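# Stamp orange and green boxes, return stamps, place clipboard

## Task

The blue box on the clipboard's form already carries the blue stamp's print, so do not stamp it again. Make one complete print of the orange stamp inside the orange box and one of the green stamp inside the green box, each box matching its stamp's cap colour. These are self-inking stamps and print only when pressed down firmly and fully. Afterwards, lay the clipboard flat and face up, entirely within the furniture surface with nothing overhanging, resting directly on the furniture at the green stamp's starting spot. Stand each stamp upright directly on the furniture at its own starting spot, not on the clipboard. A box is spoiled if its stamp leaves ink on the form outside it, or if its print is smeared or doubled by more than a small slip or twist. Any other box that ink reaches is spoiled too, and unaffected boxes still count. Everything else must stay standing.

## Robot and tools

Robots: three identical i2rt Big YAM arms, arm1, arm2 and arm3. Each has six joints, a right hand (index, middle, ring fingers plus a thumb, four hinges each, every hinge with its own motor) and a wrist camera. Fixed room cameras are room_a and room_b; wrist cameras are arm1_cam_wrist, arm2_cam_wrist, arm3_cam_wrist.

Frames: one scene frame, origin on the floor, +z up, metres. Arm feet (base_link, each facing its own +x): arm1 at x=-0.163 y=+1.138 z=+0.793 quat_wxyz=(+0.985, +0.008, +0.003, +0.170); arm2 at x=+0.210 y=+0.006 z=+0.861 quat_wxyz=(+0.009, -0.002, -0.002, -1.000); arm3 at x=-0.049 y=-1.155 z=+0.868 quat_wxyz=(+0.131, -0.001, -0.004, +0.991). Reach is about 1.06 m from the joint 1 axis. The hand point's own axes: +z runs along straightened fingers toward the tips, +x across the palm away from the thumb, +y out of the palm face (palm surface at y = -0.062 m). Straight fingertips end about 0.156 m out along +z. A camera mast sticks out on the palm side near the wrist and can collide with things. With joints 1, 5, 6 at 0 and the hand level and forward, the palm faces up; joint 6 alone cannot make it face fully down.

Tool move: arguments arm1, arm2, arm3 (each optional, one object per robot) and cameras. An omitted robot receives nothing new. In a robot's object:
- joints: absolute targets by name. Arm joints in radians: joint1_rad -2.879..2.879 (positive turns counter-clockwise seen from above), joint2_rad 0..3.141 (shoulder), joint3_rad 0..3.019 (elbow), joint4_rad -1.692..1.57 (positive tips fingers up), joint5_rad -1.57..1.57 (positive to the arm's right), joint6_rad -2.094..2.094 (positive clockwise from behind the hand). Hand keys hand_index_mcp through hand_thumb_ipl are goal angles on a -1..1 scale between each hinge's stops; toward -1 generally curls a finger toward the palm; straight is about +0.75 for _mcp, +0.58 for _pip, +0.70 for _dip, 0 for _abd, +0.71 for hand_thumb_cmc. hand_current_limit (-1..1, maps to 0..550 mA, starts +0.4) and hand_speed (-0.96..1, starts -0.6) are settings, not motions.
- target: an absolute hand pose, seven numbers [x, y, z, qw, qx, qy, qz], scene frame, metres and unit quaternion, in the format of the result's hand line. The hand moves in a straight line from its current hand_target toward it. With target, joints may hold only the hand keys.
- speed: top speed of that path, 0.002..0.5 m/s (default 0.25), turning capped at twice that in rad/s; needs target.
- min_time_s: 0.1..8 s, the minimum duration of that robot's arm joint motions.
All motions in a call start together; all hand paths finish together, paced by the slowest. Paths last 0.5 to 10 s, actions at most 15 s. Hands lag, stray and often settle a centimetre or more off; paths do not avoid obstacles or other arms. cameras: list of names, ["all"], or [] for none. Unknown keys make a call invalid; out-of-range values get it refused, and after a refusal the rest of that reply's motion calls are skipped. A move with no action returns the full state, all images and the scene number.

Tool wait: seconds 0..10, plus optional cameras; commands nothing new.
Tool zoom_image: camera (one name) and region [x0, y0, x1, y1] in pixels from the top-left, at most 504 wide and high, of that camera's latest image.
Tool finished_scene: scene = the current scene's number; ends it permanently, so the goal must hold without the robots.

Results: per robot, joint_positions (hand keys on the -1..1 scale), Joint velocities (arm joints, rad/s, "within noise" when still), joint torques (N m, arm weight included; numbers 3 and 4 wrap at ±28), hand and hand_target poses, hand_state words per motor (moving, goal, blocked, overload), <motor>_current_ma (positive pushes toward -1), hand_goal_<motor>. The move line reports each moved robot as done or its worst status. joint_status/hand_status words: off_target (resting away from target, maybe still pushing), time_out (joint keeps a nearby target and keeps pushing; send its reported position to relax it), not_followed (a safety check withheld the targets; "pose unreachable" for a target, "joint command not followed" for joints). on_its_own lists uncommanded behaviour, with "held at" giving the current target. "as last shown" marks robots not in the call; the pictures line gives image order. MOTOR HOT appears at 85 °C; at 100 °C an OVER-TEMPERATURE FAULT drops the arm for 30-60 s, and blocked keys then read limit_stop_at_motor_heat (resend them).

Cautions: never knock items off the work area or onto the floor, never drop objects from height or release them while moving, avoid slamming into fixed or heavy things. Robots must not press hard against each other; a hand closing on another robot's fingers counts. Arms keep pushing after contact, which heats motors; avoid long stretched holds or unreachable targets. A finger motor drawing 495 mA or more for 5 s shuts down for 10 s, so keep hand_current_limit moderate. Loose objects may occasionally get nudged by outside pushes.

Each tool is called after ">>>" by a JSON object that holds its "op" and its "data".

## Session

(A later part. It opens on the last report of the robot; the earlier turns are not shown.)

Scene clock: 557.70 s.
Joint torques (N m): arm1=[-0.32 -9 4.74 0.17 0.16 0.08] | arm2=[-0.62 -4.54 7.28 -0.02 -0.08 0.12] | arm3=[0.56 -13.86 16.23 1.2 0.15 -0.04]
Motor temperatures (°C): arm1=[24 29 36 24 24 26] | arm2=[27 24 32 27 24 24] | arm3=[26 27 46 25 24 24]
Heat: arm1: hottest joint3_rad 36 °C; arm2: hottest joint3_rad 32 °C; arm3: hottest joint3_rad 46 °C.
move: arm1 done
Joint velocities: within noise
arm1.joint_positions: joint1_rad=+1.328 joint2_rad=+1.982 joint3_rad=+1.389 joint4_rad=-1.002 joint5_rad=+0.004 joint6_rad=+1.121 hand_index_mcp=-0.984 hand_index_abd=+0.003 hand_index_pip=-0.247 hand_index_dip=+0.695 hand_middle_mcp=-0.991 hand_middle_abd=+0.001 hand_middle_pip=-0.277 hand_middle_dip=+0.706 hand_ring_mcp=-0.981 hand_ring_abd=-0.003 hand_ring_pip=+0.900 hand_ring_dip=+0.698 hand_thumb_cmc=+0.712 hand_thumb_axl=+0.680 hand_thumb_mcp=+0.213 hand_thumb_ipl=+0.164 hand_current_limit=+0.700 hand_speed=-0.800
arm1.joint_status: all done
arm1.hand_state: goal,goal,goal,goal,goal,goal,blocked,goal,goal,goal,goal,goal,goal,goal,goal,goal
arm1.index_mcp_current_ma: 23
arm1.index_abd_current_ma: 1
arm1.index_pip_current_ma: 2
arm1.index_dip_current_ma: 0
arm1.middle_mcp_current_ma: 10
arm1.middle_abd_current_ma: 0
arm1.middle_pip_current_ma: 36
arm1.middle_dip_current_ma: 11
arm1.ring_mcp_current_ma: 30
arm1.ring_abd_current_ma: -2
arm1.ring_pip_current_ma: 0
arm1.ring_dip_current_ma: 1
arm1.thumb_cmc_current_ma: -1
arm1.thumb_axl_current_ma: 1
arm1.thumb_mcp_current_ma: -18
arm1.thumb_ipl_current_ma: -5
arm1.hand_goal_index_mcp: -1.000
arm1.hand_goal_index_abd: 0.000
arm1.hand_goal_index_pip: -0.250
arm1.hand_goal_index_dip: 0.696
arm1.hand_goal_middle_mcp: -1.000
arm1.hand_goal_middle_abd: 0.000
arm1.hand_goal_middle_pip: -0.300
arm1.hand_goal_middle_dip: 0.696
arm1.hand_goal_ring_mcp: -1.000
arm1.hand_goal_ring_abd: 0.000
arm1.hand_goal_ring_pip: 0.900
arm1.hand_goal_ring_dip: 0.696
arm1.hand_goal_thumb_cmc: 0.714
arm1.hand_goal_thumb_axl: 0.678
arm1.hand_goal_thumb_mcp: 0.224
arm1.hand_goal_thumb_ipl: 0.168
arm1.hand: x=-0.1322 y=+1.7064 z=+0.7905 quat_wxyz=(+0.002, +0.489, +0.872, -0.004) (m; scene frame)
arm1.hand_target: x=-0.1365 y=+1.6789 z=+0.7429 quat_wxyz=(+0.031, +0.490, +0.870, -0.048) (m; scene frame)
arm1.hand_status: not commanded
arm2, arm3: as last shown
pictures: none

>>> {"op": "move", "data": {"cameras": ["arm1_cam_wrist", "room_a", "room_b"]}}

>>> {"op": "zoom_image", "data": {"camera": "room_a", "region": [500, 255, 560, 315]}}

>>> {"op": "zoom_image", "data": {"camera": "arm1_cam_wrist", "region": [240, 0, 460, 220]}}

>>> {"op": "zoom_image", "data": {"camera": "room_b", "region": [190, 140, 260, 200]}}

Scene clock: 557.87 s.
Joint torques (N m): arm1=[-0.32 -9 4.74 0.14 0.15 0.08] | arm2=[-0.62 -4.54 7.28 -0.02 -0.08 0.12] | arm3=[0.62 -13.86 16.23 1.22 0.14 -0.04]
Motor temperatures (°C): arm1=[24 29 36 24 24 26] | arm2=[27 24 32 27 24 24] | arm3=[26 27 46 25 24 24]
Heat: arm1: hottest joint3_rad 36 °C; arm2: hottest joint3_rad 32 °C; arm3: hottest joint3_rad 46 °C.
Joint velocities: within noise
arm1.joint_positions: joint1_rad=+1.328 joint2_rad=+1.982 joint3_rad=+1.389 joint4_rad=-1.002 joint5_rad=+0.004 joint6_rad=+1.121 hand_index_mcp=-0.984 hand_index_abd=+0.003 hand_index_pip=-0.247 hand_index_dip=+0.695 hand_middle_mcp=-0.991 hand_middle_abd=+0.001 hand_middle_pip=-0.277 hand_middle_dip=+0.706 hand_ring_mcp=-0.981 hand_ring_abd=-0.003 hand_ring_pip=+0.900 hand_ring_dip=+0.698 hand_thumb_cmc=+0.712 hand_thumb_axl=+0.680 hand_thumb_mcp=+0.213 hand_thumb_ipl=+0.164 hand_current_limit=+0.700 hand_speed=-0.800
arm1.joint_status: all done
arm1.hand_state: goal,goal,goal,goal,goal,goal,blocked,goal,goal,goal,goal,goal,goal,goal,goal,goal
arm1.index_mcp_current_ma: 23
arm1.index_abd_current_ma: 1
arm1.index_pip_current_ma: 2
arm1.index_dip_current_ma: 0
arm1.middle_mcp_current_ma: 10
arm1.middle_abd_current_ma: 0
arm1.middle_pip_current_ma: 36
arm1.middle_dip_current_ma: 11
arm1.ring_mcp_current_ma: 30
arm1.ring_abd_current_ma: -2
arm1.ring_pip_current_ma: 0
arm1.ring_dip_current_ma: 1
arm1.thumb_cmc_current_ma: -1
arm1.thumb_axl_current_ma: 1
arm1.thumb_mcp_current_ma: -18
arm1.thumb_ipl_current_ma: -5
arm1.hand_goal_index_mcp: -1.000
arm1.hand_goal_index_abd: 0.000
arm1.hand_goal_index_pip: -0.250
arm1.hand_goal_index_dip: 0.696
arm1.hand_goal_middle_mcp: -1.000
arm1.hand_goal_middle_abd: 0.000
arm1.hand_goal_middle_pip: -0.300
arm1.hand_goal_middle_dip: 0.696
arm1.hand_goal_ring_mcp: -1.000
arm1.hand_goal_ring_abd: 0.000
arm1.hand_goal_ring_pip: 0.900
arm1.hand_goal_ring_dip: 0.696
arm1.hand_goal_thumb_cmc: 0.714
arm1.hand_goal_thumb_axl: 0.678
arm1.hand_goal_thumb_mcp: 0.224
arm1.hand_goal_thumb_ipl: 0.168
arm1.hand: x=-0.1322 y=+1.7064 z=+0.7905 quat_wxyz=(+0.002, +0.489, +0.872, -0.004) (m; scene frame)
arm1.hand_target: x=-0.1365 y=+1.6789 z=+0.7429 quat_wxyz=(+0.031, +0.490, +0.870, -0.048) (m; scene frame)
arm1.hand_status: not commanded
arm2.joint_positions: joint1_rad=-1.280 joint2_rad=+1.008 joint3_rad=+0.625 joint4_rad=-1.152 joint5_rad=+0.002 joint6_rad=+0.005 hand_index_mcp=+0.192 hand_index_abd=-0.002 hand_index_pip=-0.117 hand_index_dip=+0.410 hand_middle_mcp=+0.193 hand_middle_abd=-0.002 hand_middle_pip=-0.117 hand_middle_dip=+0.409 hand_ring_mcp=+0.194 hand_ring_abd=-0.002 hand_ring_pip=-0.117 hand_ring_dip=+0.410 hand_thumb_cmc=-0.568 hand_thumb_axl=+0.679 hand_thumb_mcp=+0.220 hand_thumb_ipl=-0.802 hand_current_limit=+0.700 hand_speed=-0.880
arm2.joint_status: not commanded
arm2.hand_state: goal,goal,goal,goal,goal,goal,goal,goal,goal,goal,goal,goal,goal,goal,goal,goal
arm2.index_mcp_current_ma: 58
arm2.index_abd_current_ma: -6
arm2.index_pip_current_ma: 27
arm2.index_dip_current_ma: 12
arm2.middle_mcp_current_ma: 63
arm2.middle_abd_current_ma: -7
arm2.middle_pip_current_ma: 25
arm2.middle_dip_current_ma: 10
arm2.ring_mcp_current_ma: 66
arm2.ring_abd_current_ma: -4
arm2.ring_pip_current_ma: 25
arm2.ring_dip_current_ma: 13
arm2.thumb_cmc_current_ma: 6
arm2.thumb_axl_current_ma: 4
arm2.thumb_mcp_current_ma: -17
arm2.thumb_ipl_current_ma: 10
arm2.hand_goal_index_mcp: 0.178
arm2.hand_goal_index_abd: 0.000
arm2.hand_goal_index_pip: -0.124
arm2.hand_goal_index_dip: 0.406
arm2.hand_goal_middle_mcp: 0.178
arm2.hand_goal_middle_abd: 0.000
arm2.hand_goal_middle_pip: -0.124
arm2.hand_goal_middle_dip: 0.406
arm2.hand_goal_ring_mcp: 0.178
arm2.hand_goal_ring_abd: 0.000
arm2.hand_goal_ring_pip: -0.124
arm2.hand_goal_ring_dip: 0.406
arm2.hand_goal_thumb_cmc: -0.570
arm2.hand_goal_thumb_axl: 0.678
arm2.hand_goal_thumb_mcp: 0.224
arm2.hand_goal_thumb_ipl: -0.804
arm2.hand: x=+0.1345 y=+0.3231 z=+0.9596 quat_wxyz=(+0.004, +0.151, -0.988, -0.016) (m; scene frame)
arm2.hand_target: x=+0.1384 y=+0.3195 z=+0.9586 quat_wxyz=(+0.004, +0.144, -0.989, -0.012) (m; scene frame)
arm2.hand_status: not commanded
arm3.joint_positions: joint1_rad=-0.453 joint2_rad=+1.347 joint3_rad=+1.634 joint4_rad=-0.983 joint5_rad=+0.015 joint6_rad=+1.042 hand_index_mcp=+0.755 hand_index_abd=+0.000 hand_index_pip=+0.577 hand_index_dip=+0.696 hand_middle_mcp=+0.756 hand_middle_abd=+0.000 hand_middle_pip=+0.577 hand_middle_dip=+0.696 hand_ring_mcp=+0.756 hand_ring_abd=+0.000 hand_ring_pip=+0.577 hand_ring_dip=+0.696 hand_thumb_cmc=+0.715 hand_thumb_axl=+0.677 hand_thumb_mcp=+0.225 hand_thumb_ipl=+0.168 hand_current_limit=+0.400 hand_speed=-0.600
arm3.joint_status: not commanded
arm3.hand_state: goal,goal,goal,goal,goal,goal,goal,goal,goal,goal,goal,goal,goal,goal,goal,goal
arm3.index_mcp_current_ma: 2
arm3.index_abd_current_ma: 0
arm3.index_pip_current_ma: 1
arm3.index_dip_current_ma: 0
arm3.middle_mcp_current_ma: 3
arm3.middle_abd_current_ma: 0
arm3.middle_pip_current_ma: 1
arm3.middle_dip_current_ma: 0
arm3.ring_mcp_current_ma: 3
arm3.ring_abd_current_ma: 0
arm3.ring_pip_current_ma: 1
arm3.ring_dip_current_ma: 0
arm3.thumb_cmc_current_ma: 2
arm3.thumb_axl_current_ma: -1
arm3.thumb_mcp_current_ma: -2
arm3.thumb_ipl_current_ma: -1
arm3.hand_goal_index_mcp: 0.754
arm3.hand_goal_index_abd: 0.000
arm3.hand_goal_index_pip: 0.576
arm3.hand_goal_index_dip: 0.696
arm3.hand_goal_middle_mcp: 0.754
arm3.hand_goal_middle_abd: 0.000
arm3.hand_goal_middle_pip: 0.576
arm3.hand_goal_middle_dip: 0.696
arm3.hand_goal_ring_mcp: 0.754
arm3.hand_goal_ring_abd: 0.000
arm3.hand_goal_ring_pip: 0.576
arm3.hand_goal_ring_dip: 0.696
arm3.hand_goal_thumb_cmc: 0.714
arm3.hand_goal_thumb_axl: 0.678
arm3.hand_goal_thumb_mcp: 0.226
arm3.hand_goal_thumb_ipl: 0.168
arm3.hand: x=-0.4257 y=-0.7152 z=+1.3526 quat_wxyz=(-0.339, +0.086, +0.901, +0.256) (m; scene frame)
arm3.hand_target: x=-0.4266 y=-0.7165 z=+1.3735 quat_wxyz=(-0.348, +0.086, +0.896, +0.263) (m; scene frame)
arm3.hand_status: not commanded
pictures: arm1_cam_wrist, room_a, room_b
Images, in order (width x height): arm1_cam_wrist 672x504, room_a 672x504, room_b 672x504.

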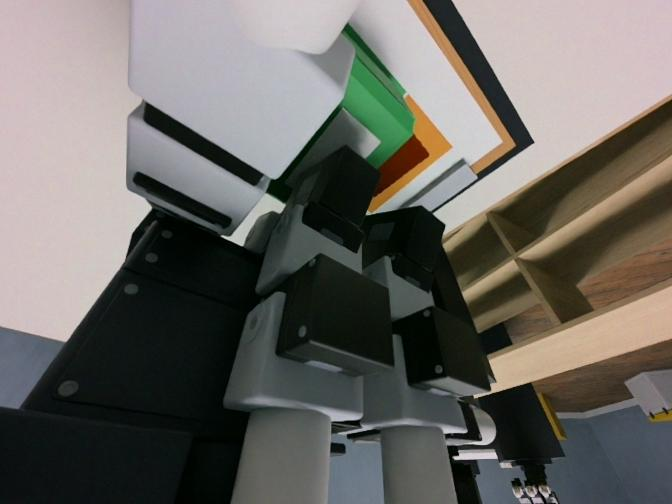

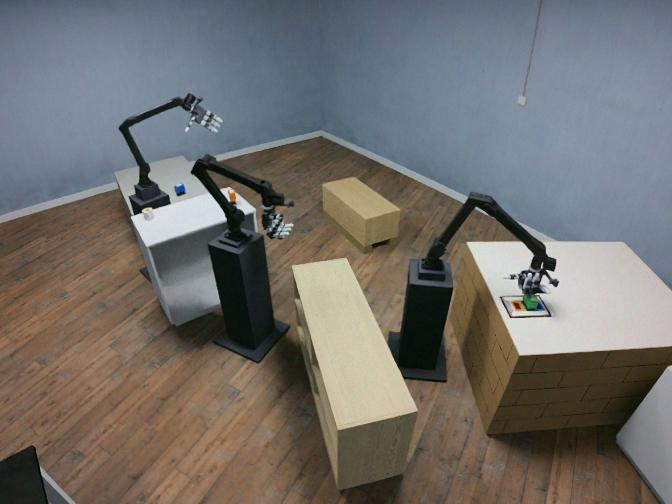

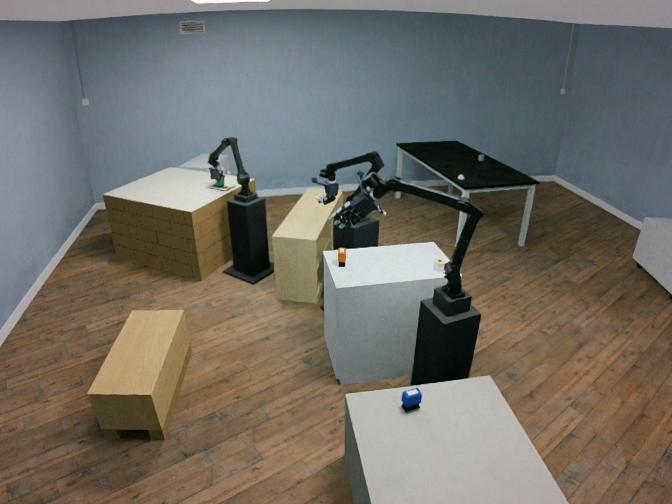

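Scaled by 8.400 from the camera's 672x504 image, which has a finer 960x720 frame.

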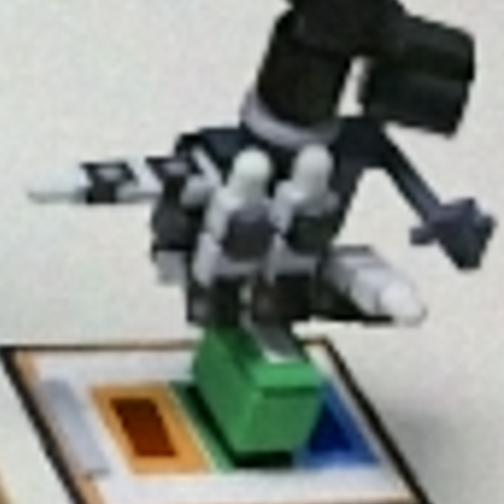

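Scaled by 2.291 from the camera's 672x504 image, which has a finer 960x720 frame.

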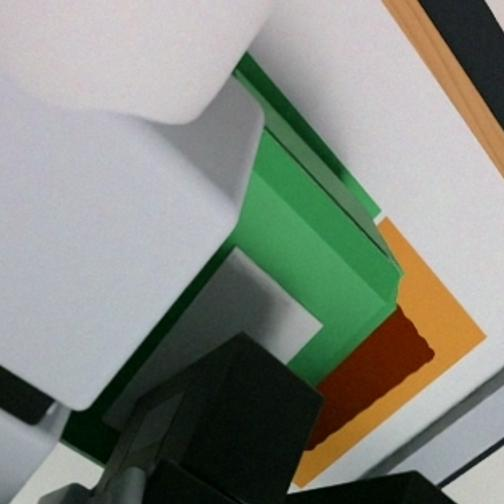

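Scaled by 7.200 from the camera's 672x504 image, which has a finer 960x720 frame.

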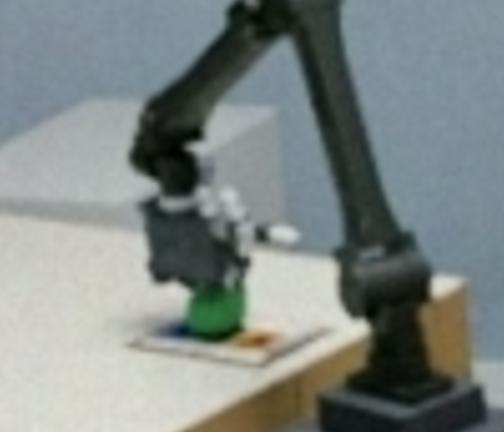

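>>> {"op": "move", "data": {"arm1": {"joints": {"joint2_rad": 2.134, "joint3_rad": 1.302, "joint4_rad": -0.995}, "min_time_s": 1.5}}}

Scene clock: 561.93 s.
Joint torques (N m): arm1=[-0.38 -3.78 1.25 -0.06 -0.33 0.08] | arm2=[-0.62 -4.6 7.3 -0.05 -0.08 0.12] | arm3=[0.56 -13.86 16.23 1.22 0.14 -0.04]
Motor temperatures (°C): arm1=[24 29 36 24 24 26] | arm2=[27 24 32 27 24 24] | arm3=[26 27 46 25 24 24]
Heat: arm1: hottest joint3_rad 36 °C; arm2: hottest joint3_rad 32 °C; arm3: hottest joint3_rad 46 °C.
move: arm1 time_out
Joint velocities: within noise
arm1.joint_positions: joint1_rad=+1.329 joint2_rad=+1.991 joint3_rad=+1.372 joint4_rad=-0.989 joint5_rad=+0.016 joint6_rad=+1.121 hand_index_mcp=-0.984 hand_index_abd=+0.003 hand_index_pip=-0.247 hand_index_dip=+0.695 hand_middle_mcp=-1.000 hand_middle_abd=+0.001 hand_middle_pip=-0.266 hand_middle_dip=+0.711 hand_ring_mcp=-0.981 hand_ring_abd=-0.003 hand_ring_pip=+0.900 hand_ring_dip=+0.698 hand_thumb_cmc=+0.712 hand_thumb_axl=+0.680 hand_thumb_mcp=+0.213 hand_thumb_ipl=+0.164 hand_current_limit=+0.700 hand_speed=-0.800
arm1.joint_status: joint2_rad time_out (moved +0.009 of +0.152); the others done
arm1.hand_state: goal,goal,goal,goal,goal,goal,blocked,goal,goal,goal,goal,goal,goal,goal,goal,goal
arm1.index_mcp_current_ma: 23
arm1.index_abd_current_ma: 1
arm1.index_pip_current_ma: 2
arm1.index_dip_current_ma: 0
arm1.middle_mcp_current_ma: 0
arm1.middle_abd_current_ma: 0
arm1.middle_pip_current_ma: 61
arm1.middle_dip_current_ma: 20
arm1.ring_mcp_current_ma: 29
arm1.ring_abd_current_ma: -2
arm1.ring_pip_current_ma: 0
arm1.ring_dip_current_ma: 1
arm1.thumb_cmc_current_ma: -1
arm1.thumb_axl_current_ma: 1
arm1.thumb_mcp_current_ma: -18
arm1.thumb_ipl_current_ma: -5
arm1.hand_goal_index_mcp: -1.000
arm1.hand_goal_index_abd: 0.000
arm1.hand_goal_index_pip: -0.250
arm1.hand_goal_index_dip: 0.696
arm1.hand_goal_middle_mcp: -1.000
arm1.hand_goal_middle_abd: 0.000
arm1.hand_goal_middle_pip: -0.300
arm1.hand_goal_middle_dip: 0.696
arm1.hand_goal_ring_mcp: -1.000
arm1.hand_goal_ring_abd: 0.000
arm1.hand_goal_ring_pip: 0.900
arm1.hand_goal_ring_dip: 0.696
arm1.hand_goal_thumb_cmc: 0.714
arm1.hand_goal_thumb_axl: 0.678
arm1.hand_goal_thumb_mcp: 0.224
arm1.hand_goal_thumb_ipl: 0.168
arm1.on_its_own: joint2_rad reads +1.991 and still pushes toward +2.134 since a time_out
arm1.hand: x=-0.1300 y=+1.7008 z=+0.7810 quat_wxyz=(+0.011, +0.488, +0.873, -0.006) (m; scene frame)
arm1.hand_target: x=-0.1321 y=+1.6365 z=+0.6886 quat_wxyz=(+0.068, +0.487, +0.865, -0.099) (m; scene frame)
arm1.hand_status: not commanded
arm2, arm3: as last shown
pictures: none

>>> {"op": "move", "data": {"cameras": ["arm1_cam_wrist", "room_a"]}}

>>> {"op": "zoom_image", "data": {"camera": "arm1_cam_wrist", "region": [240, 0, 460, 220]}}

>>> {"op": "zoom_image", "data": {"camera": "room_a", "region": [500, 255, 560, 315]}}

Scene clock: 564.80 s.
Joint torques (N m): arm1=[-0.5 -3.84 1.26 -0.09 -0.33 0.08] | arm2=[-0.62 -4.6 7.3 -0.02 -0.08 0.13] | arm3=[0.56 -13.86 16.23 1.21 0.14 -0.04]
Motor temperatures (°C): arm1=[24 28 35 24 24 26] | arm2=[27 24 32 27 24 24] | arm3=[26 27 46 25 24 24]
Heat: arm1: hottest joint3_rad 35 °C; arm2: hottest joint3_rad 32 °C; arm3: hottest joint3_rad 46 °C.
Joint velocities: within noise
arm1.joint_positions: joint1_rad=+1.329 joint2_rad=+1.991 joint3_rad=+1.372 joint4_rad=-0.989 joint5_rad=+0.016 joint6_rad=+1.121 hand_index_mcp=-0.984 hand_index_abd=+0.003 hand_index_pip=-0.247 hand_index_dip=+0.695 hand_middle_mcp=-1.000 hand_middle_abd=+0.001 hand_middle_pip=-0.266 hand_middle_dip=+0.711 hand_ring_mcp=-0.981 hand_ring_abd=-0.003 hand_ring_pip=+0.900 hand_ring_dip=+0.698 hand_thumb_cmc=+0.712 hand_thumb_axl=+0.680 hand_thumb_mcp=+0.213 hand_thumb_ipl=+0.164 hand_current_limit=+0.700 hand_speed=-0.800
arm1.joint_status: joint2_rad time_out (moved +0.009 of +0.152); the others done
arm1.hand_state: goal,goal,goal,goal,goal,goal,blocked,goal,goal,goal,goal,goal,goal,goal,goal,goal
arm1.index_mcp_current_ma: 23
arm1.index_abd_current_ma: 1
arm1.index_pip_current_ma: 2
arm1.index_dip_current_ma: 0
arm1.middle_mcp_current_ma: 0
arm1.middle_abd_current_ma: 0
arm1.middle_pip_current_ma: 61
arm1.middle_dip_current_ma: 20
arm1.ring_mcp_current_ma: 29
arm1.ring_abd_current_ma: -2
arm1.ring_pip_current_ma: 0
arm1.ring_dip_current_ma: 1
arm1.thumb_cmc_current_ma: -1
arm1.thumb_axl_current_ma: 1
arm1.thumb_mcp_current_ma: -18
arm1.thumb_ipl_current_ma: -5
arm1.hand_goal_index_mcp: -1.000
arm1.hand_goal_index_abd: 0.000
arm1.hand_goal_index_pip: -0.250
arm1.hand_goal_index_dip: 0.696
arm1.hand_goal_middle_mcp: -1.000
arm1.hand_goal_middle_abd: 0.000
arm1.hand_goal_middle_pip: -0.300
arm1.hand_goal_middle_dip: 0.696
arm1.hand_goal_ring_mcp: -1.000
arm1.hand_goal_ring_abd: 0.000
arm1.hand_goal_ring_pip: 0.900
arm1.hand_goal_ring_dip: 0.696
arm1.hand_goal_thumb_cmc: 0.714
arm1.hand_goal_thumb_axl: 0.678
arm1.hand_goal_thumb_mcp: 0.224
arm1.hand_goal_thumb_ipl: 0.168
arm1.on_its_own: joint2_rad reads +1.991 and still pushes toward +2.134 since a time_out
arm1.hand: x=-0.1300 y=+1.7008 z=+0.7810 quat_wxyz=(+0.011, +0.488, +0.873, -0.006) (m; scene frame)
arm1.hand_target: x=-0.1321 y=+1.6365 z=+0.6886 quat_wxyz=(+0.068, +0.487, +0.865, -0.099) (m; scene frame)
arm1.hand_status: not commanded
arm2.joint_positions: joint1_rad=-1.280 joint2_rad=+1.008 joint3_rad=+0.625 joint4_rad=-1.152 joint5_rad=+0.002 joint6_rad=+0.005 hand_index_mcp=+0.192 hand_index_abd=-0.002 hand_index_pip=-0.117 hand_index_dip=+0.410 hand_middle_mcp=+0.193 hand_middle_abd=-0.002 hand_middle_pip=-0.117 hand_middle_dip=+0.409 hand_ring_mcp=+0.194 hand_ring_abd=-0.002 hand_ring_pip=-0.117 hand_ring_dip=+0.410 hand_thumb_cmc=-0.568 hand_thumb_axl=+0.679 hand_thumb_mcp=+0.220 hand_thumb_ipl=-0.802 hand_current_limit=+0.700 hand_speed=-0.880
arm2.joint_status: not commanded
arm2.hand_state: goal,goal,goal,goal,goal,goal,goal,goal,goal,goal,goal,goal,goal,goal,goal,goal
arm2.index_mcp_current_ma: 58
arm2.index_abd_current_ma: -6
arm2.index_pip_current_ma: 27
arm2.index_dip_current_ma: 12
arm2.middle_mcp_current_ma: 63
arm2.middle_abd_current_ma: -7
arm2.middle_pip_current_ma: 25
arm2.middle_dip_current_ma: 10
arm2.ring_mcp_current_ma: 66
arm2.ring_abd_current_ma: -4
arm2.ring_pip_current_ma: 25
arm2.ring_dip_current_ma: 13
arm2.thumb_cmc_current_ma: 6
arm2.thumb_axl_current_ma: 4
arm2.thumb_mcp_current_ma: -17
arm2.thumb_ipl_current_ma: 10
arm2.hand_goal_index_mcp: 0.178
arm2.hand_goal_index_abd: 0.000
arm2.hand_goal_index_pip: -0.124
arm2.hand_goal_index_dip: 0.406
arm2.hand_goal_middle_mcp: 0.178
arm2.hand_goal_middle_abd: 0.000
arm2.hand_goal_middle_pip: -0.124
arm2.hand_goal_middle_dip: 0.406
arm2.hand_goal_ring_mcp: 0.178
arm2.hand_goal_ring_abd: 0.000
arm2.hand_goal_ring_pip: -0.124
arm2.hand_goal_ring_dip: 0.406
arm2.hand_goal_thumb_cmc: -0.570
arm2.hand_goal_thumb_axl: 0.678
arm2.hand_goal_thumb_mcp: 0.224
arm2.hand_goal_thumb_ipl: -0.804
arm2.hand: x=+0.1345 y=+0.3231 z=+0.9596 quat_wxyz=(+0.004, +0.151, -0.988, -0.016) (m; scene frame)
arm2.hand_target: x=+0.1384 y=+0.3195 z=+0.9586 quat_wxyz=(+0.004, +0.144, -0.989, -0.012) (m; scene frame)
arm2.hand_status: not commanded
arm3.joint_positions: joint1_rad=-0.453 joint2_rad=+1.347 joint3_rad=+1.634 joint4_rad=-0.983 joint5_rad=+0.015 joint6_rad=+1.042 hand_index_mcp=+0.755 hand_index_abd=+0.000 hand_index_pip=+0.577 hand_index_dip=+0.696 hand_middle_mcp=+0.756 hand_middle_abd=+0.000 hand_middle_pip=+0.577 hand_middle_dip=+0.696 hand_ring_mcp=+0.756 hand_ring_abd=+0.000 hand_ring_pip=+0.577 hand_ring_dip=+0.696 hand_thumb_cmc=+0.715 hand_thumb_axl=+0.677 hand_thumb_mcp=+0.225 hand_thumb_ipl=+0.168 hand_current_limit=+0.400 hand_speed=-0.600
arm3.joint_status: not commanded
arm3.hand_state: goal,goal,goal,goal,goal,goal,goal,goal,goal,goal,goal,goal,goal,goal,goal,goal
arm3.index_mcp_current_ma: 2
arm3.index_abd_current_ma: 0
arm3.index_pip_current_ma: 1
arm3.index_dip_current_ma: 0
arm3.middle_mcp_current_ma: 3
arm3.middle_abd_current_ma: 0
arm3.middle_pip_current_ma: 1
arm3.middle_dip_current_ma: 0
arm3.ring_mcp_current_ma: 3
arm3.ring_abd_current_ma: 0
arm3.ring_pip_current_ma: 1
arm3.ring_dip_current_ma: 0
arm3.thumb_cmc_current_ma: 2
arm3.thumb_axl_current_ma: -1
arm3.thumb_mcp_current_ma: -2
arm3.thumb_ipl_current_ma: -1
arm3.hand_goal_index_mcp: 0.754
arm3.hand_goal_index_abd: 0.000
arm3.hand_goal_index_pip: 0.576
arm3.hand_goal_index_dip: 0.696
arm3.hand_goal_middle_mcp: 0.754
arm3.hand_goal_middle_abd: 0.000
arm3.hand_goal_middle_pip: 0.576
arm3.hand_goal_middle_dip: 0.696
arm3.hand_goal_ring_mcp: 0.754
arm3.hand_goal_ring_abd: 0.000
arm3.hand_goal_ring_pip: 0.576
arm3.hand_goal_ring_dip: 0.696
arm3.hand_goal_thumb_cmc: 0.714
arm3.hand_goal_thumb_axl: 0.678
arm3.hand_goal_thumb_mcp: 0.226
arm3.hand_goal_thumb_ipl: 0.168
arm3.hand: x=-0.4257 y=-0.7152 z=+1.3526 quat_wxyz=(-0.339, +0.086, +0.901, +0.256) (m; scene frame)
arm3.hand_target: x=-0.4266 y=-0.7165 z=+1.3735 quat_wxyz=(-0.348, +0.086, +0.896, +0.263) (m; scene frame)
arm3.hand_status: not commanded
pictures: arm1_cam_wrist, room_a
Images, in order (width x height): arm1_cam_wrist 672x504, room_a 672x504.

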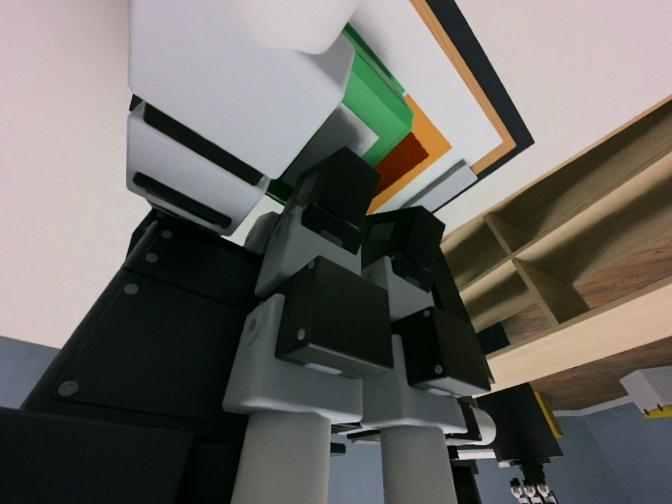

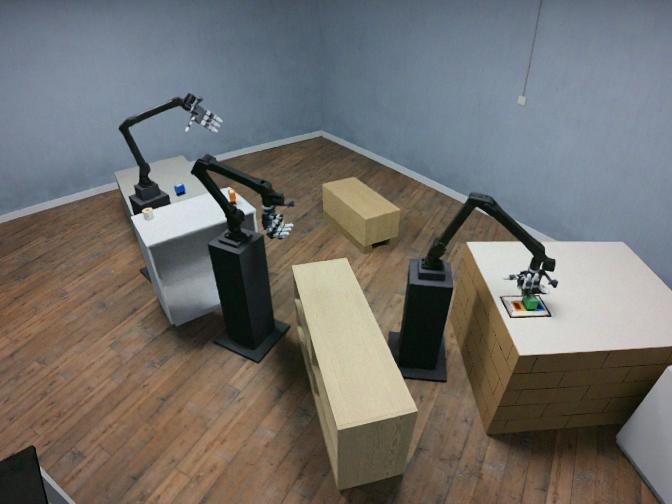

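Scaled by 2.291 from the camera's 672x504 image, which has a finer 960x720 frame.

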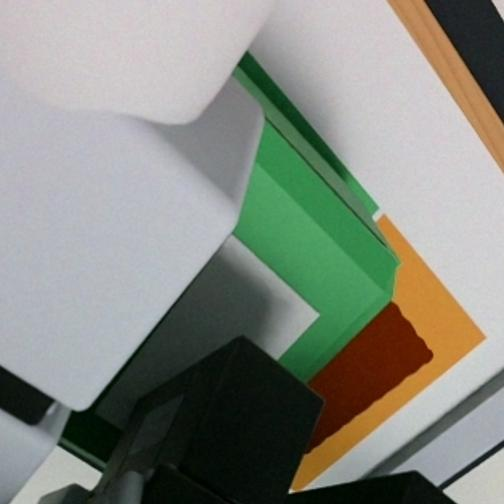

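Scaled by 8.400 from the camera's 672x504 image, which has a finer 960x720 frame.

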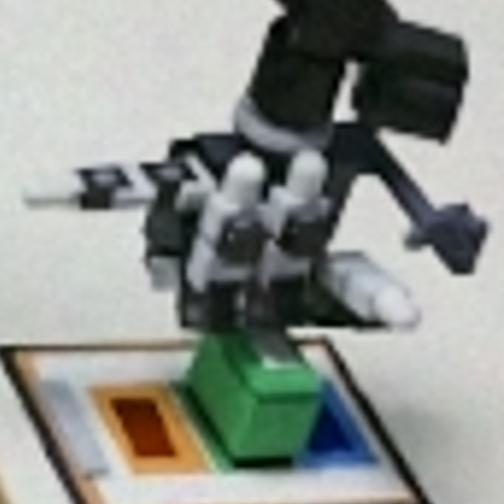

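>>> {"op": "move", "data": {"arm1": {"joints": {"joint2_rad": 2.215, "joint3_rad": 1.248, "joint4_rad": -0.976}, "min_time_s": 1.2}}}

Scene clock: 568.50 s.
Joint torques (N m): arm1=[-0.79 1.44 -2.39 0.32 -0.79 0.03] | arm2=[-0.62 -4.6 7.3 -0.03 -0.08 0.13] | arm3=[0.56 -13.8 16.23 1.2 0.14 -0.03]
Motor temperatures (°C): arm1=[24 28 35 24 25 26] | arm2=[27 24 32 27 24 24] | arm3=[26 27 46 25 24 24]
Heat: arm1: hottest joint3_rad 35 °C; arm2: hottest joint3_rad 32 °C; arm3: hottest joint3_rad 46 °C.
move: arm1 time_out
Joint velocities: within noise
arm1.joint_positions: joint1_rad=+1.333 joint2_rad=+1.998 joint3_rad=+1.358 joint4_rad=-0.978 joint5_rad=+0.028 joint6_rad=+1.127 hand_index_mcp=-0.984 hand_index_abd=+0.003 hand_index_pip=-0.247 hand_index_dip=+0.695 hand_middle_mcp=-1.001 hand_middle_abd=+0.001 hand_middle_pip=-0.265 hand_middle_dip=+0.712 hand_ring_mcp=-0.981 hand_ring_abd=-0.003 hand_ring_pip=+0.900 hand_ring_dip=+0.698 hand_thumb_cmc=+0.712 hand_thumb_axl=+0.680 hand_thumb_mcp=+0.213 hand_thumb_ipl=+0.164 hand_current_limit=+0.700 hand_speed=-0.800
arm1.joint_status: joint2_rad time_out (moved +0.008 of +0.224); joint3_rad time_out (moved -0.014 of -0.124); the others done
arm1.hand_state: goal,goal,goal,goal,goal,goal,blocked,goal,goal,goal,goal,goal,goal,goal,goal,goal
arm1.index_mcp_current_ma: 23
arm1.index_abd_current_ma: 1
arm1.index_pip_current_ma: 2
arm1.index_dip_current_ma: 0
arm1.middle_mcp_current_ma: 0
arm1.middle_abd_current_ma: 0
arm1.middle_pip_current_ma: 63
arm1.middle_dip_current_ma: 21
arm1.ring_mcp_current_ma: 29
arm1.ring_abd_current_ma: -2
arm1.ring_pip_current_ma: 0
arm1.ring_dip_current_ma: 1
arm1.thumb_cmc_current_ma: -1
arm1.thumb_axl_current_ma: 1
arm1.thumb_mcp_current_ma: -18
arm1.thumb_ipl_current_ma: -5
arm1.hand_goal_index_mcp: -1.000
arm1.hand_goal_index_abd: 0.000
arm1.hand_goal_index_pip: -0.250
arm1.hand_goal_index_dip: 0.696
arm1.hand_goal_middle_mcp: -1.000
arm1.hand_goal_middle_abd: 0.000
arm1.hand_goal_middle_pip: -0.300
arm1.hand_goal_middle_dip: 0.696
arm1.hand_goal_ring_mcp: -1.000
arm1.hand_goal_ring_abd: 0.000
arm1.hand_goal_ring_pip: 0.900
arm1.hand_goal_ring_dip: 0.696
arm1.hand_goal_thumb_cmc: 0.714
arm1.hand_goal_thumb_axl: 0.678
arm1.hand_goal_thumb_mcp: 0.224
arm1.hand_goal_thumb_ipl: 0.168
arm1.on_its_own: joint2_rad reads +1.998 and still pushes toward +2.215 since a time_out; joint3_rad reads +1.358 and still pushes toward +1.248 since a time_out
arm1.hand: x=-0.1296 y=+1.6960 z=+0.7738 quat_wxyz=(+0.018, +0.489, +0.872, -0.007) (m; scene frame)
arm1.hand_target: x=-0.1274 y=+1.5915 z=+0.6414 quat_wxyz=(+0.101, +0.482, +0.858, -0.146) (m; scene frame)
arm1.hand_status: not commanded
arm2, arm3: as last shown
pictures: none

>>> {"op": "move", "data": {"cameras": ["arm1_cam_wrist", "room_a"]}}

>>> {"op": "zoom_image", "data": {"camera": "arm1_cam_wrist", "region": [240, 0, 460, 220]}}

>>> {"op": "zoom_image", "data": {"camera": "room_a", "region": [500, 255, 560, 315]}}

Scene clock: 568.73 s.
Joint torques (N m): arm1=[-0.73 1.38 -2.39 0.29 -0.79 0.03] | arm2=[-0.62 -4.66 7.32 -0.03 -0.08 0.12] | arm3=[0.56 -13.8 16.23 1.21 0.15 -0.04]
Motor temperatures (°C): arm1=[24 28 35 24 25 26] | arm2=[27 24 32 27 24 24] | arm3=[26 27 46 25 24 24]
Heat: arm1: hottest joint3_rad 35 °C; arm2: hottest joint3_rad 32 °C; arm3: hottest joint3_rad 46 °C.
Joint velocities: within noise
arm1.joint_positions: joint1_rad=+1.333 joint2_rad=+1.998 joint3_rad=+1.358 joint4_rad=-0.978 joint5_rad=+0.028 joint6_rad=+1.127 hand_index_mcp=-0.984 hand_index_abd=+0.003 hand_index_pip=-0.247 hand_index_dip=+0.695 hand_middle_mcp=-1.001 hand_middle_abd=+0.001 hand_middle_pip=-0.265 hand_middle_dip=+0.712 hand_ring_mcp=-0.981 hand_ring_abd=-0.003 hand_ring_pip=+0.900 hand_ring_dip=+0.698 hand_thumb_cmc=+0.712 hand_thumb_axl=+0.680 hand_thumb_mcp=+0.213 hand_thumb_ipl=+0.164 hand_current_limit=+0.700 hand_speed=-0.800
arm1.joint_status: joint2_rad time_out (moved +0.008 of +0.224); joint3_rad time_out (moved -0.014 of -0.124); the others done
arm1.hand_state: goal,goal,goal,goal,goal,goal,blocked,goal,goal,goal,goal,goal,goal,goal,goal,goal
arm1.index_mcp_current_ma: 23
arm1.index_abd_current_ma: 1
arm1.index_pip_current_ma: 2
arm1.index_dip_current_ma: 0
arm1.middle_mcp_current_ma: 0
arm1.middle_abd_current_ma: 0
arm1.middle_pip_current_ma: 63
arm1.middle_dip_current_ma: 21
arm1.ring_mcp_current_ma: 29
arm1.ring_abd_current_ma: -2
arm1.ring_pip_current_ma: 0
arm1.ring_dip_current_ma: 1
arm1.thumb_cmc_current_ma: -1
arm1.thumb_axl_current_ma: 1
arm1.thumb_mcp_current_ma: -18
arm1.thumb_ipl_current_ma: -5
arm1.hand_goal_index_mcp: -1.000
arm1.hand_goal_index_abd: 0.000
arm1.hand_goal_index_pip: -0.250
arm1.hand_goal_index_dip: 0.696
arm1.hand_goal_middle_mcp: -1.000
arm1.hand_goal_middle_abd: 0.000
arm1.hand_goal_middle_pip: -0.300
arm1.hand_goal_middle_dip: 0.696
arm1.hand_goal_ring_mcp: -1.000
arm1.hand_goal_ring_abd: 0.000
arm1.hand_goal_ring_pip: 0.900
arm1.hand_goal_ring_dip: 0.696
arm1.hand_goal_thumb_cmc: 0.714
arm1.hand_goal_thumb_axl: 0.678
arm1.hand_goal_thumb_mcp: 0.224
arm1.hand_goal_thumb_ipl: 0.168
arm1.on_its_own: joint2_rad reads +1.998 and still pushes toward +2.215 since a time_out; joint3_rad reads +1.358 and still pushes toward +1.248 since a time_out
arm1.hand: x=-0.1296 y=+1.6960 z=+0.7738 quat_wxyz=(+0.018, +0.489, +0.872, -0.007) (m; scene frame)
arm1.hand_target: x=-0.1274 y=+1.5915 z=+0.6414 quat_wxyz=(+0.101, +0.482, +0.858, -0.146) (m; scene frame)
arm1.hand_status: not commanded
arm2.joint_positions: joint1_rad=-1.280 joint2_rad=+1.008 joint3_rad=+0.625 joint4_rad=-1.152 joint5_rad=+0.002 joint6_rad=+0.005 hand_index_mcp=+0.192 hand_index_abd=-0.002 hand_index_pip=-0.117 hand_index_dip=+0.410 hand_middle_mcp=+0.193 hand_middle_abd=-0.002 hand_middle_pip=-0.117 hand_middle_dip=+0.409 hand_ring_mcp=+0.194 hand_ring_abd=-0.002 hand_ring_pip=-0.117 hand_ring_dip=+0.410 hand_thumb_cmc=-0.568 hand_thumb_axl=+0.679 hand_thumb_mcp=+0.220 hand_thumb_ipl=-0.802 hand_current_limit=+0.700 hand_speed=-0.880
arm2.joint_status: not commanded
arm2.hand_state: goal,goal,goal,goal,goal,goal,goal,goal,goal,goal,goal,goal,goal,goal,goal,goal
arm2.index_mcp_current_ma: 58
arm2.index_abd_current_ma: -6
arm2.index_pip_current_ma: 27
arm2.index_dip_current_ma: 12
arm2.middle_mcp_current_ma: 63
arm2.middle_abd_current_ma: -7
arm2.middle_pip_current_ma: 25
arm2.middle_dip_current_ma: 10
arm2.ring_mcp_current_ma: 66
arm2.ring_abd_current_ma: -4
arm2.ring_pip_current_ma: 25
arm2.ring_dip_current_ma: 13
arm2.thumb_cmc_current_ma: 6
arm2.thumb_axl_current_ma: 4
arm2.thumb_mcp_current_ma: -17
arm2.thumb_ipl_current_ma: 10
arm2.hand_goal_index_mcp: 0.178
arm2.hand_goal_index_abd: 0.000
arm2.hand_goal_index_pip: -0.124
arm2.hand_goal_index_dip: 0.406
arm2.hand_goal_middle_mcp: 0.178
arm2.hand_goal_middle_abd: 0.000
arm2.hand_goal_middle_pip: -0.124
arm2.hand_goal_middle_dip: 0.406
arm2.hand_goal_ring_mcp: 0.178
arm2.hand_goal_ring_abd: 0.000
arm2.hand_goal_ring_pip: -0.124
arm2.hand_goal_ring_dip: 0.406
arm2.hand_goal_thumb_cmc: -0.570
arm2.hand_goal_thumb_axl: 0.678
arm2.hand_goal_thumb_mcp: 0.224
arm2.hand_goal_thumb_ipl: -0.804
arm2.hand: x=+0.1345 y=+0.3231 z=+0.9596 quat_wxyz=(+0.004, +0.151, -0.988, -0.016) (m; scene frame)
arm2.hand_target: x=+0.1384 y=+0.3195 z=+0.9586 quat_wxyz=(+0.004, +0.144, -0.989, -0.012) (m; scene frame)
arm2.hand_status: not commanded
arm3.joint_positions: joint1_rad=-0.453 joint2_rad=+1.347 joint3_rad=+1.634 joint4_rad=-0.983 joint5_rad=+0.015 joint6_rad=+1.042 hand_index_mcp=+0.755 hand_index_abd=+0.000 hand_index_pip=+0.577 hand_index_dip=+0.696 hand_middle_mcp=+0.756 hand_middle_abd=+0.000 hand_middle_pip=+0.577 hand_middle_dip=+0.696 hand_ring_mcp=+0.756 hand_ring_abd=+0.000 hand_ring_pip=+0.577 hand_ring_dip=+0.696 hand_thumb_cmc=+0.715 hand_thumb_axl=+0.677 hand_thumb_mcp=+0.225 hand_thumb_ipl=+0.168 hand_current_limit=+0.400 hand_speed=-0.600
arm3.joint_status: not commanded
arm3.hand_state: goal,goal,goal,goal,goal,goal,goal,goal,goal,goal,goal,goal,goal,goal,goal,goal
arm3.index_mcp_current_ma: 2
arm3.index_abd_current_ma: 0
arm3.index_pip_current_ma: 1
arm3.index_dip_current_ma: 0
arm3.middle_mcp_current_ma: 3
arm3.middle_abd_current_ma: 0
arm3.middle_pip_current_ma: 1
arm3.middle_dip_current_ma: 0
arm3.ring_mcp_current_ma: 3
arm3.ring_abd_current_ma: 0
arm3.ring_pip_current_ma: 1
arm3.ring_dip_current_ma: 0
arm3.thumb_cmc_current_ma: 2
arm3.thumb_axl_current_ma: -1
arm3.thumb_mcp_current_ma: -2
arm3.thumb_ipl_current_ma: -1
arm3.hand_goal_index_mcp: 0.754
arm3.hand_goal_index_abd: 0.000
arm3.hand_goal_index_pip: 0.576
arm3.hand_goal_index_dip: 0.696
arm3.hand_goal_middle_mcp: 0.754
arm3.hand_goal_middle_abd: 0.000
arm3.hand_goal_middle_pip: 0.576
arm3.hand_goal_middle_dip: 0.696
arm3.hand_goal_ring_mcp: 0.754
arm3.hand_goal_ring_abd: 0.000
arm3.hand_goal_ring_pip: 0.576
arm3.hand_goal_ring_dip: 0.696
arm3.hand_goal_thumb_cmc: 0.714
arm3.hand_goal_thumb_axl: 0.678
arm3.hand_goal_thumb_mcp: 0.226
arm3.hand_goal_thumb_ipl: 0.168
arm3.hand: x=-0.4257 y=-0.7152 z=+1.3526 quat_wxyz=(-0.339, +0.086, +0.901, +0.256) (m; scene frame)
arm3.hand_target: x=-0.4266 y=-0.7165 z=+1.3735 quat_wxyz=(-0.348, +0.086, +0.896, +0.263) (m; scene frame)
arm3.hand_status: not commanded
pictures: arm1_cam_wrist, room_a
Images, in order (width x height): arm1_cam_wrist 672x504, room_a 672x504.

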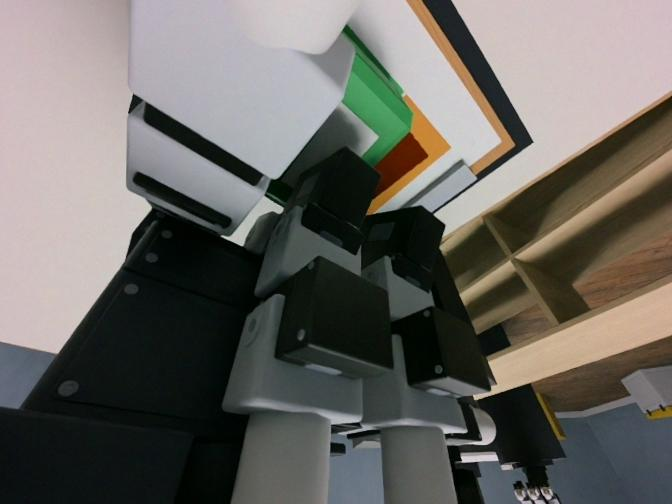

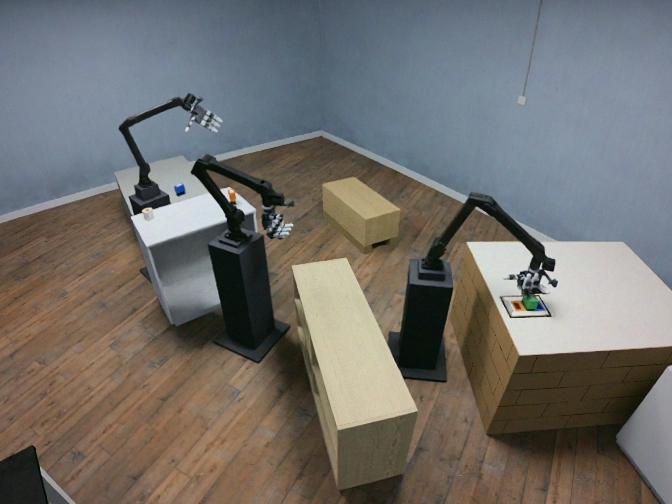

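Scaled by 2.291 from the camera's 672x504 image, which has a finer 960x720 frame.

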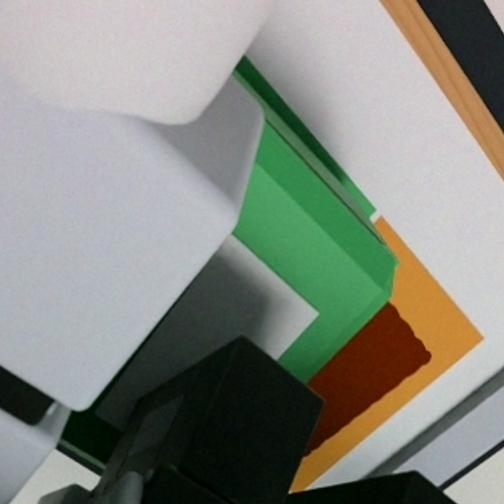

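Scaled by 8.400 from the camera's 672x504 image, which has a finer 960x720 frame.

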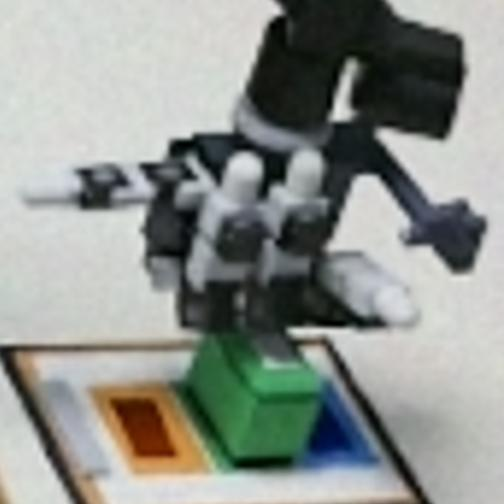

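>>> {"op": "move", "data": {"arm1": {"joints": {"joint2_rad": 2.045, "joint3_rad": 1.362, "joint4_rad": -1.000, "joint5_rad": 0.0}, "min_time_s": 1.2}}}

>>> {"op": "move", "data": {"arm1": {"joints": {"joint2_rad": 1.893, "joint3_rad": 1.440, "joint4_rad": -1.096}, "min_time_s": 2.5}, "cameras": ["arm1_cam_wrist", "room_a"]}}

>>> {"op": "zoom_image", "data": {"camera": "arm1_cam_wrist", "region": [240, 0, 460, 220]}}

>>> {"op": "zoom_image", "data": {"camera": "room_a", "region": [500, 255, 560, 315]}}

Scene clock: 570.90 s.
Joint torques (N m): arm1=[-0.73 -9.82 6.23 -0.4 -0.32 0.04] | arm2=[-0.62 -4.48 7.31 -0.03 -0.09 0.13] | arm3=[0.56 -13.8 16.23 1.21 0.15 -0.04]
Motor temperatures (°C): arm1=[24 28 35 24 25 26] | arm2=[27 24 32 27 24 24] | arm3=[26 27 46 25 24 24]
Heat: arm1: hottest joint3_rad 35 °C; arm2: hottest joint3_rad 32 °C; arm3: hottest joint3_rad 46 °C.
move: arm1 done
Joint velocities: within noise
arm1.joint_positions: joint1_rad=+1.333 joint2_rad=+1.987 joint3_rad=+1.376 joint4_rad=-0.987 joint5_rad=+0.016 joint6_rad=+1.127 hand_index_mcp=-0.984 hand_index_abd=+0.003 hand_index_pip=-0.247 hand_index_dip=+0.695 hand_middle_mcp=-1.000 hand_middle_abd=+0.001 hand_middle_pip=-0.265 hand_middle_dip=+0.712 hand_ring_mcp=-0.981 hand_ring_abd=-0.003 hand_ring_pip=+0.900 hand_ring_dip=+0.698 hand_thumb_cmc=+0.712 hand_thumb_axl=+0.680 hand_thumb_mcp=+0.213 hand_thumb_ipl=+0.164 hand_current_limit=+0.700 hand_speed=-0.800
arm1.joint_status: all done
arm1.hand_state: goal,goal,goal,goal,goal,goal,blocked,goal,goal,goal,goal,goal,goal,goal,goal,goal
arm1.index_mcp_current_ma: 22
arm1.index_abd_current_ma: 1
arm1.index_pip_current_ma: 2
arm1.index_dip_current_ma: 0
arm1.middle_mcp_current_ma: 0
arm1.middle_abd_current_ma: 0
arm1.middle_pip_current_ma: 63
arm1.middle_dip_current_ma: 21
arm1.ring_mcp_current_ma: 29
arm1.ring_abd_current_ma: -2
arm1.ring_pip_current_ma: 0
arm1.ring_dip_current_ma: 1
arm1.thumb_cmc_current_ma: -1
arm1.thumb_axl_current_ma: 1
arm1.thumb_mcp_current_ma: -18
arm1.thumb_ipl_current_ma: -5
arm1.hand_goal_index_mcp: -1.000
arm1.hand_goal_index_abd: 0.000
arm1.hand_goal_index_pip: -0.250
arm1.hand_goal_index_dip: 0.696
arm1.hand_goal_middle_mcp: -1.000
arm1.hand_goal_middle_abd: 0.000
arm1.hand_goal_middle_pip: -0.300
arm1.hand_goal_middle_dip: 0.696
arm1.hand_goal_ring_mcp: -1.000
arm1.hand_goal_ring_abd: 0.000
arm1.hand_goal_ring_pip: 0.900
arm1.hand_goal_ring_dip: 0.696
arm1.hand_goal_thumb_cmc: 0.714
arm1.hand_goal_thumb_axl: 0.678
arm1.hand_goal_thumb_mcp: 0.224
arm1.hand_goal_thumb_ipl: 0.168
arm1.hand: x=-0.1324 y=+1.7036 z=+0.7845 quat_wxyz=(+0.007, +0.489, +0.872, -0.002) (m; scene frame)
arm1.hand_target: x=-0.1370 y=+1.6836 z=+0.7482 quat_wxyz=(+0.026, +0.490, +0.870, -0.041) (m; scene frame)
arm1.hand_status: not commanded
arm2, arm3: as last shown
pictures: none

Scene clock: 573.77 s.
Joint torques (N m): arm1=[-0.85 -14.68 11.36 -0.21 0.15 0.03] | arm2=[-0.56 -4.54 7.31 -0.03 -0.09 0.13] | arm3=[0.62 -13.8 16.23 1.21 0.14 -0.04]
Motor temperatures (°C): arm1=[24 28 35 24 25 26] | arm2=[27 24 32 27 24 24] | arm3=[26 27 46 25 24 24]
Heat: arm1: hottest joint3_rad 35 °C; arm2: hottest joint3_rad 32 °C; arm3: hottest joint3_rad 46 °C.
move: arm1 done
Joint velocities: within noise
arm1.joint_positions: joint1_rad=+1.333 joint2_rad=+1.909 joint3_rad=+1.403 joint4_rad=-1.088 joint5_rad=+0.004 joint6_rad=+1.127 hand_index_mcp=-0.984 hand_index_abd=+0.003 hand_index_pip=-0.247 hand_index_dip=+0.695 hand_middle_mcp=-0.988 hand_middle_abd=+0.001 hand_middle_pip=-0.280 hand_middle_dip=+0.709 hand_ring_mcp=-0.981 hand_ring_abd=-0.003 hand_ring_pip=+0.900 hand_ring_dip=+0.698 hand_thumb_cmc=+0.712 hand_thumb_axl=+0.680 hand_thumb_mcp=+0.213 hand_thumb_ipl=+0.164 hand_current_limit=+0.700 hand_speed=-0.800
arm1.joint_status: all done
arm1.hand_state: goal,goal,goal,goal,goal,goal,goal,goal,goal,goal,goal,goal,goal,goal,goal,goal
arm1.index_mcp_current_ma: 22
arm1.index_abd_current_ma: 1
arm1.index_pip_current_ma: 2
arm1.index_dip_current_ma: 0
arm1.middle_mcp_current_ma: 15
arm1.middle_abd_current_ma: 0
arm1.middle_pip_current_ma: 29
arm1.middle_dip_current_ma: 16
arm1.ring_mcp_current_ma: 29
arm1.ring_abd_current_ma: -2
arm1.ring_pip_current_ma: 0
arm1.ring_dip_current_ma: 1
arm1.thumb_cmc_current_ma: -1
arm1.thumb_axl_current_ma: 1
arm1.thumb_mcp_current_ma: -18
arm1.thumb_ipl_current_ma: -5
arm1.hand_goal_index_mcp: -1.000
arm1.hand_goal_index_abd: 0.000
arm1.hand_goal_index_pip: -0.250
arm1.hand_goal_index_dip: 0.696
arm1.hand_goal_middle_mcp: -1.000
arm1.hand_goal_middle_abd: 0.000
arm1.hand_goal_middle_pip: -0.300
arm1.hand_goal_middle_dip: 0.696
arm1.hand_goal_ring_mcp: -1.000
arm1.hand_goal_ring_abd: 0.000
arm1.hand_goal_ring_pip: 0.900
arm1.hand_goal_ring_dip: 0.696
arm1.hand_goal_thumb_cmc: 0.714
arm1.hand_goal_thumb_axl: 0.678
arm1.hand_goal_thumb_mcp: 0.224
arm1.hand_goal_thumb_ipl: 0.168
arm1.hand: x=-0.1337 y=+1.6992 z=+0.8331 quat_wxyz=(+0.001, +0.489, +0.872, -0.004) (m; scene frame)
arm1.hand_target: x=-0.1397 y=+1.7131 z=+0.8548 quat_wxyz=(-0.013, +0.490, +0.871, +0.013) (m; scene frame)
arm1.hand_status: not commanded
arm2, arm3: as last shown
pictures: arm1_cam_wrist, room_a
Images, in order (width x height): arm1_cam_wrist 672x504, room_a 672x504.

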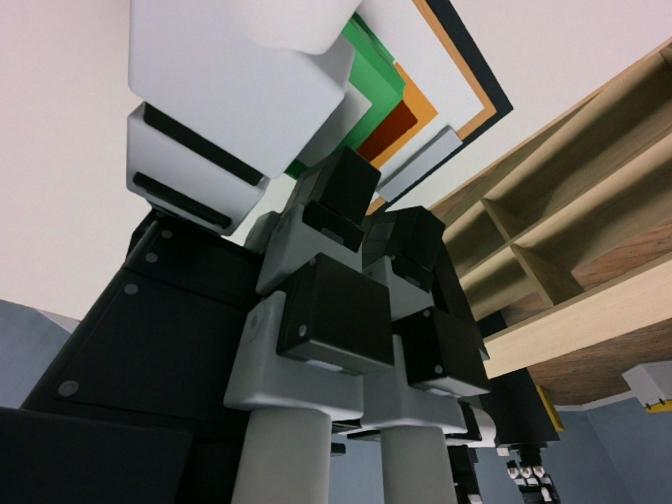

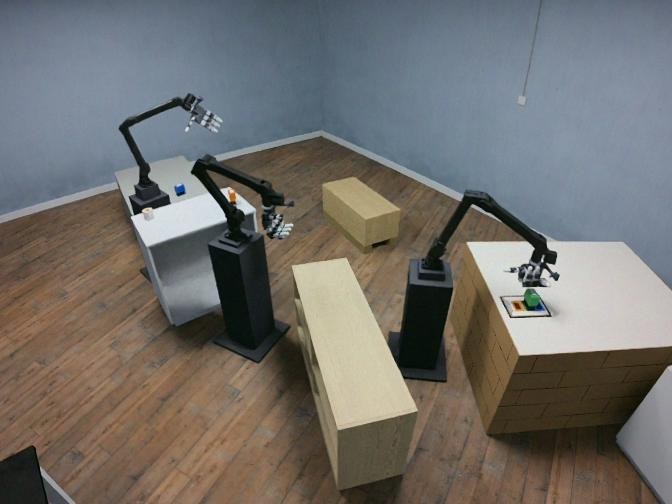

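Scaled by 2.291 from the camera's 672x504 image, which has a finer 960x720 frame.

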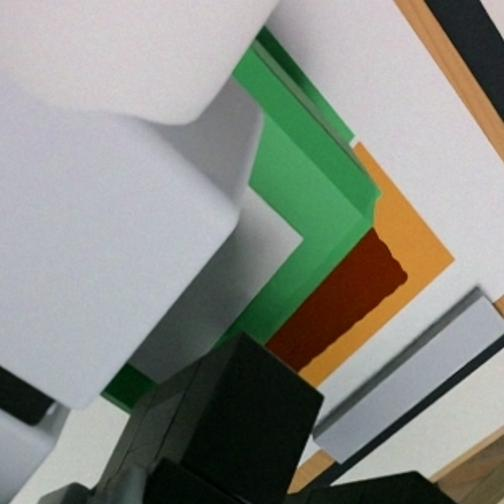

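Scaled by 8.400 from the camera's 672x504 image, which has a finer 960x720 frame.

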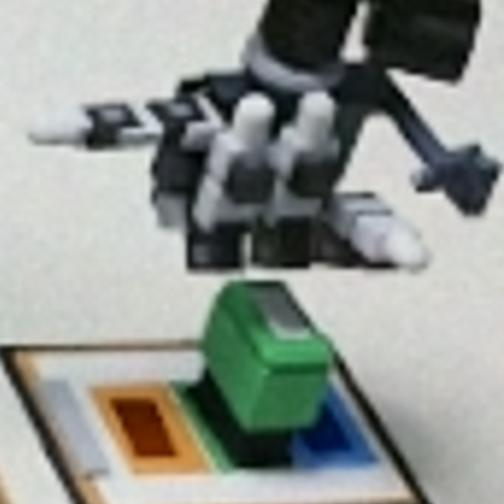

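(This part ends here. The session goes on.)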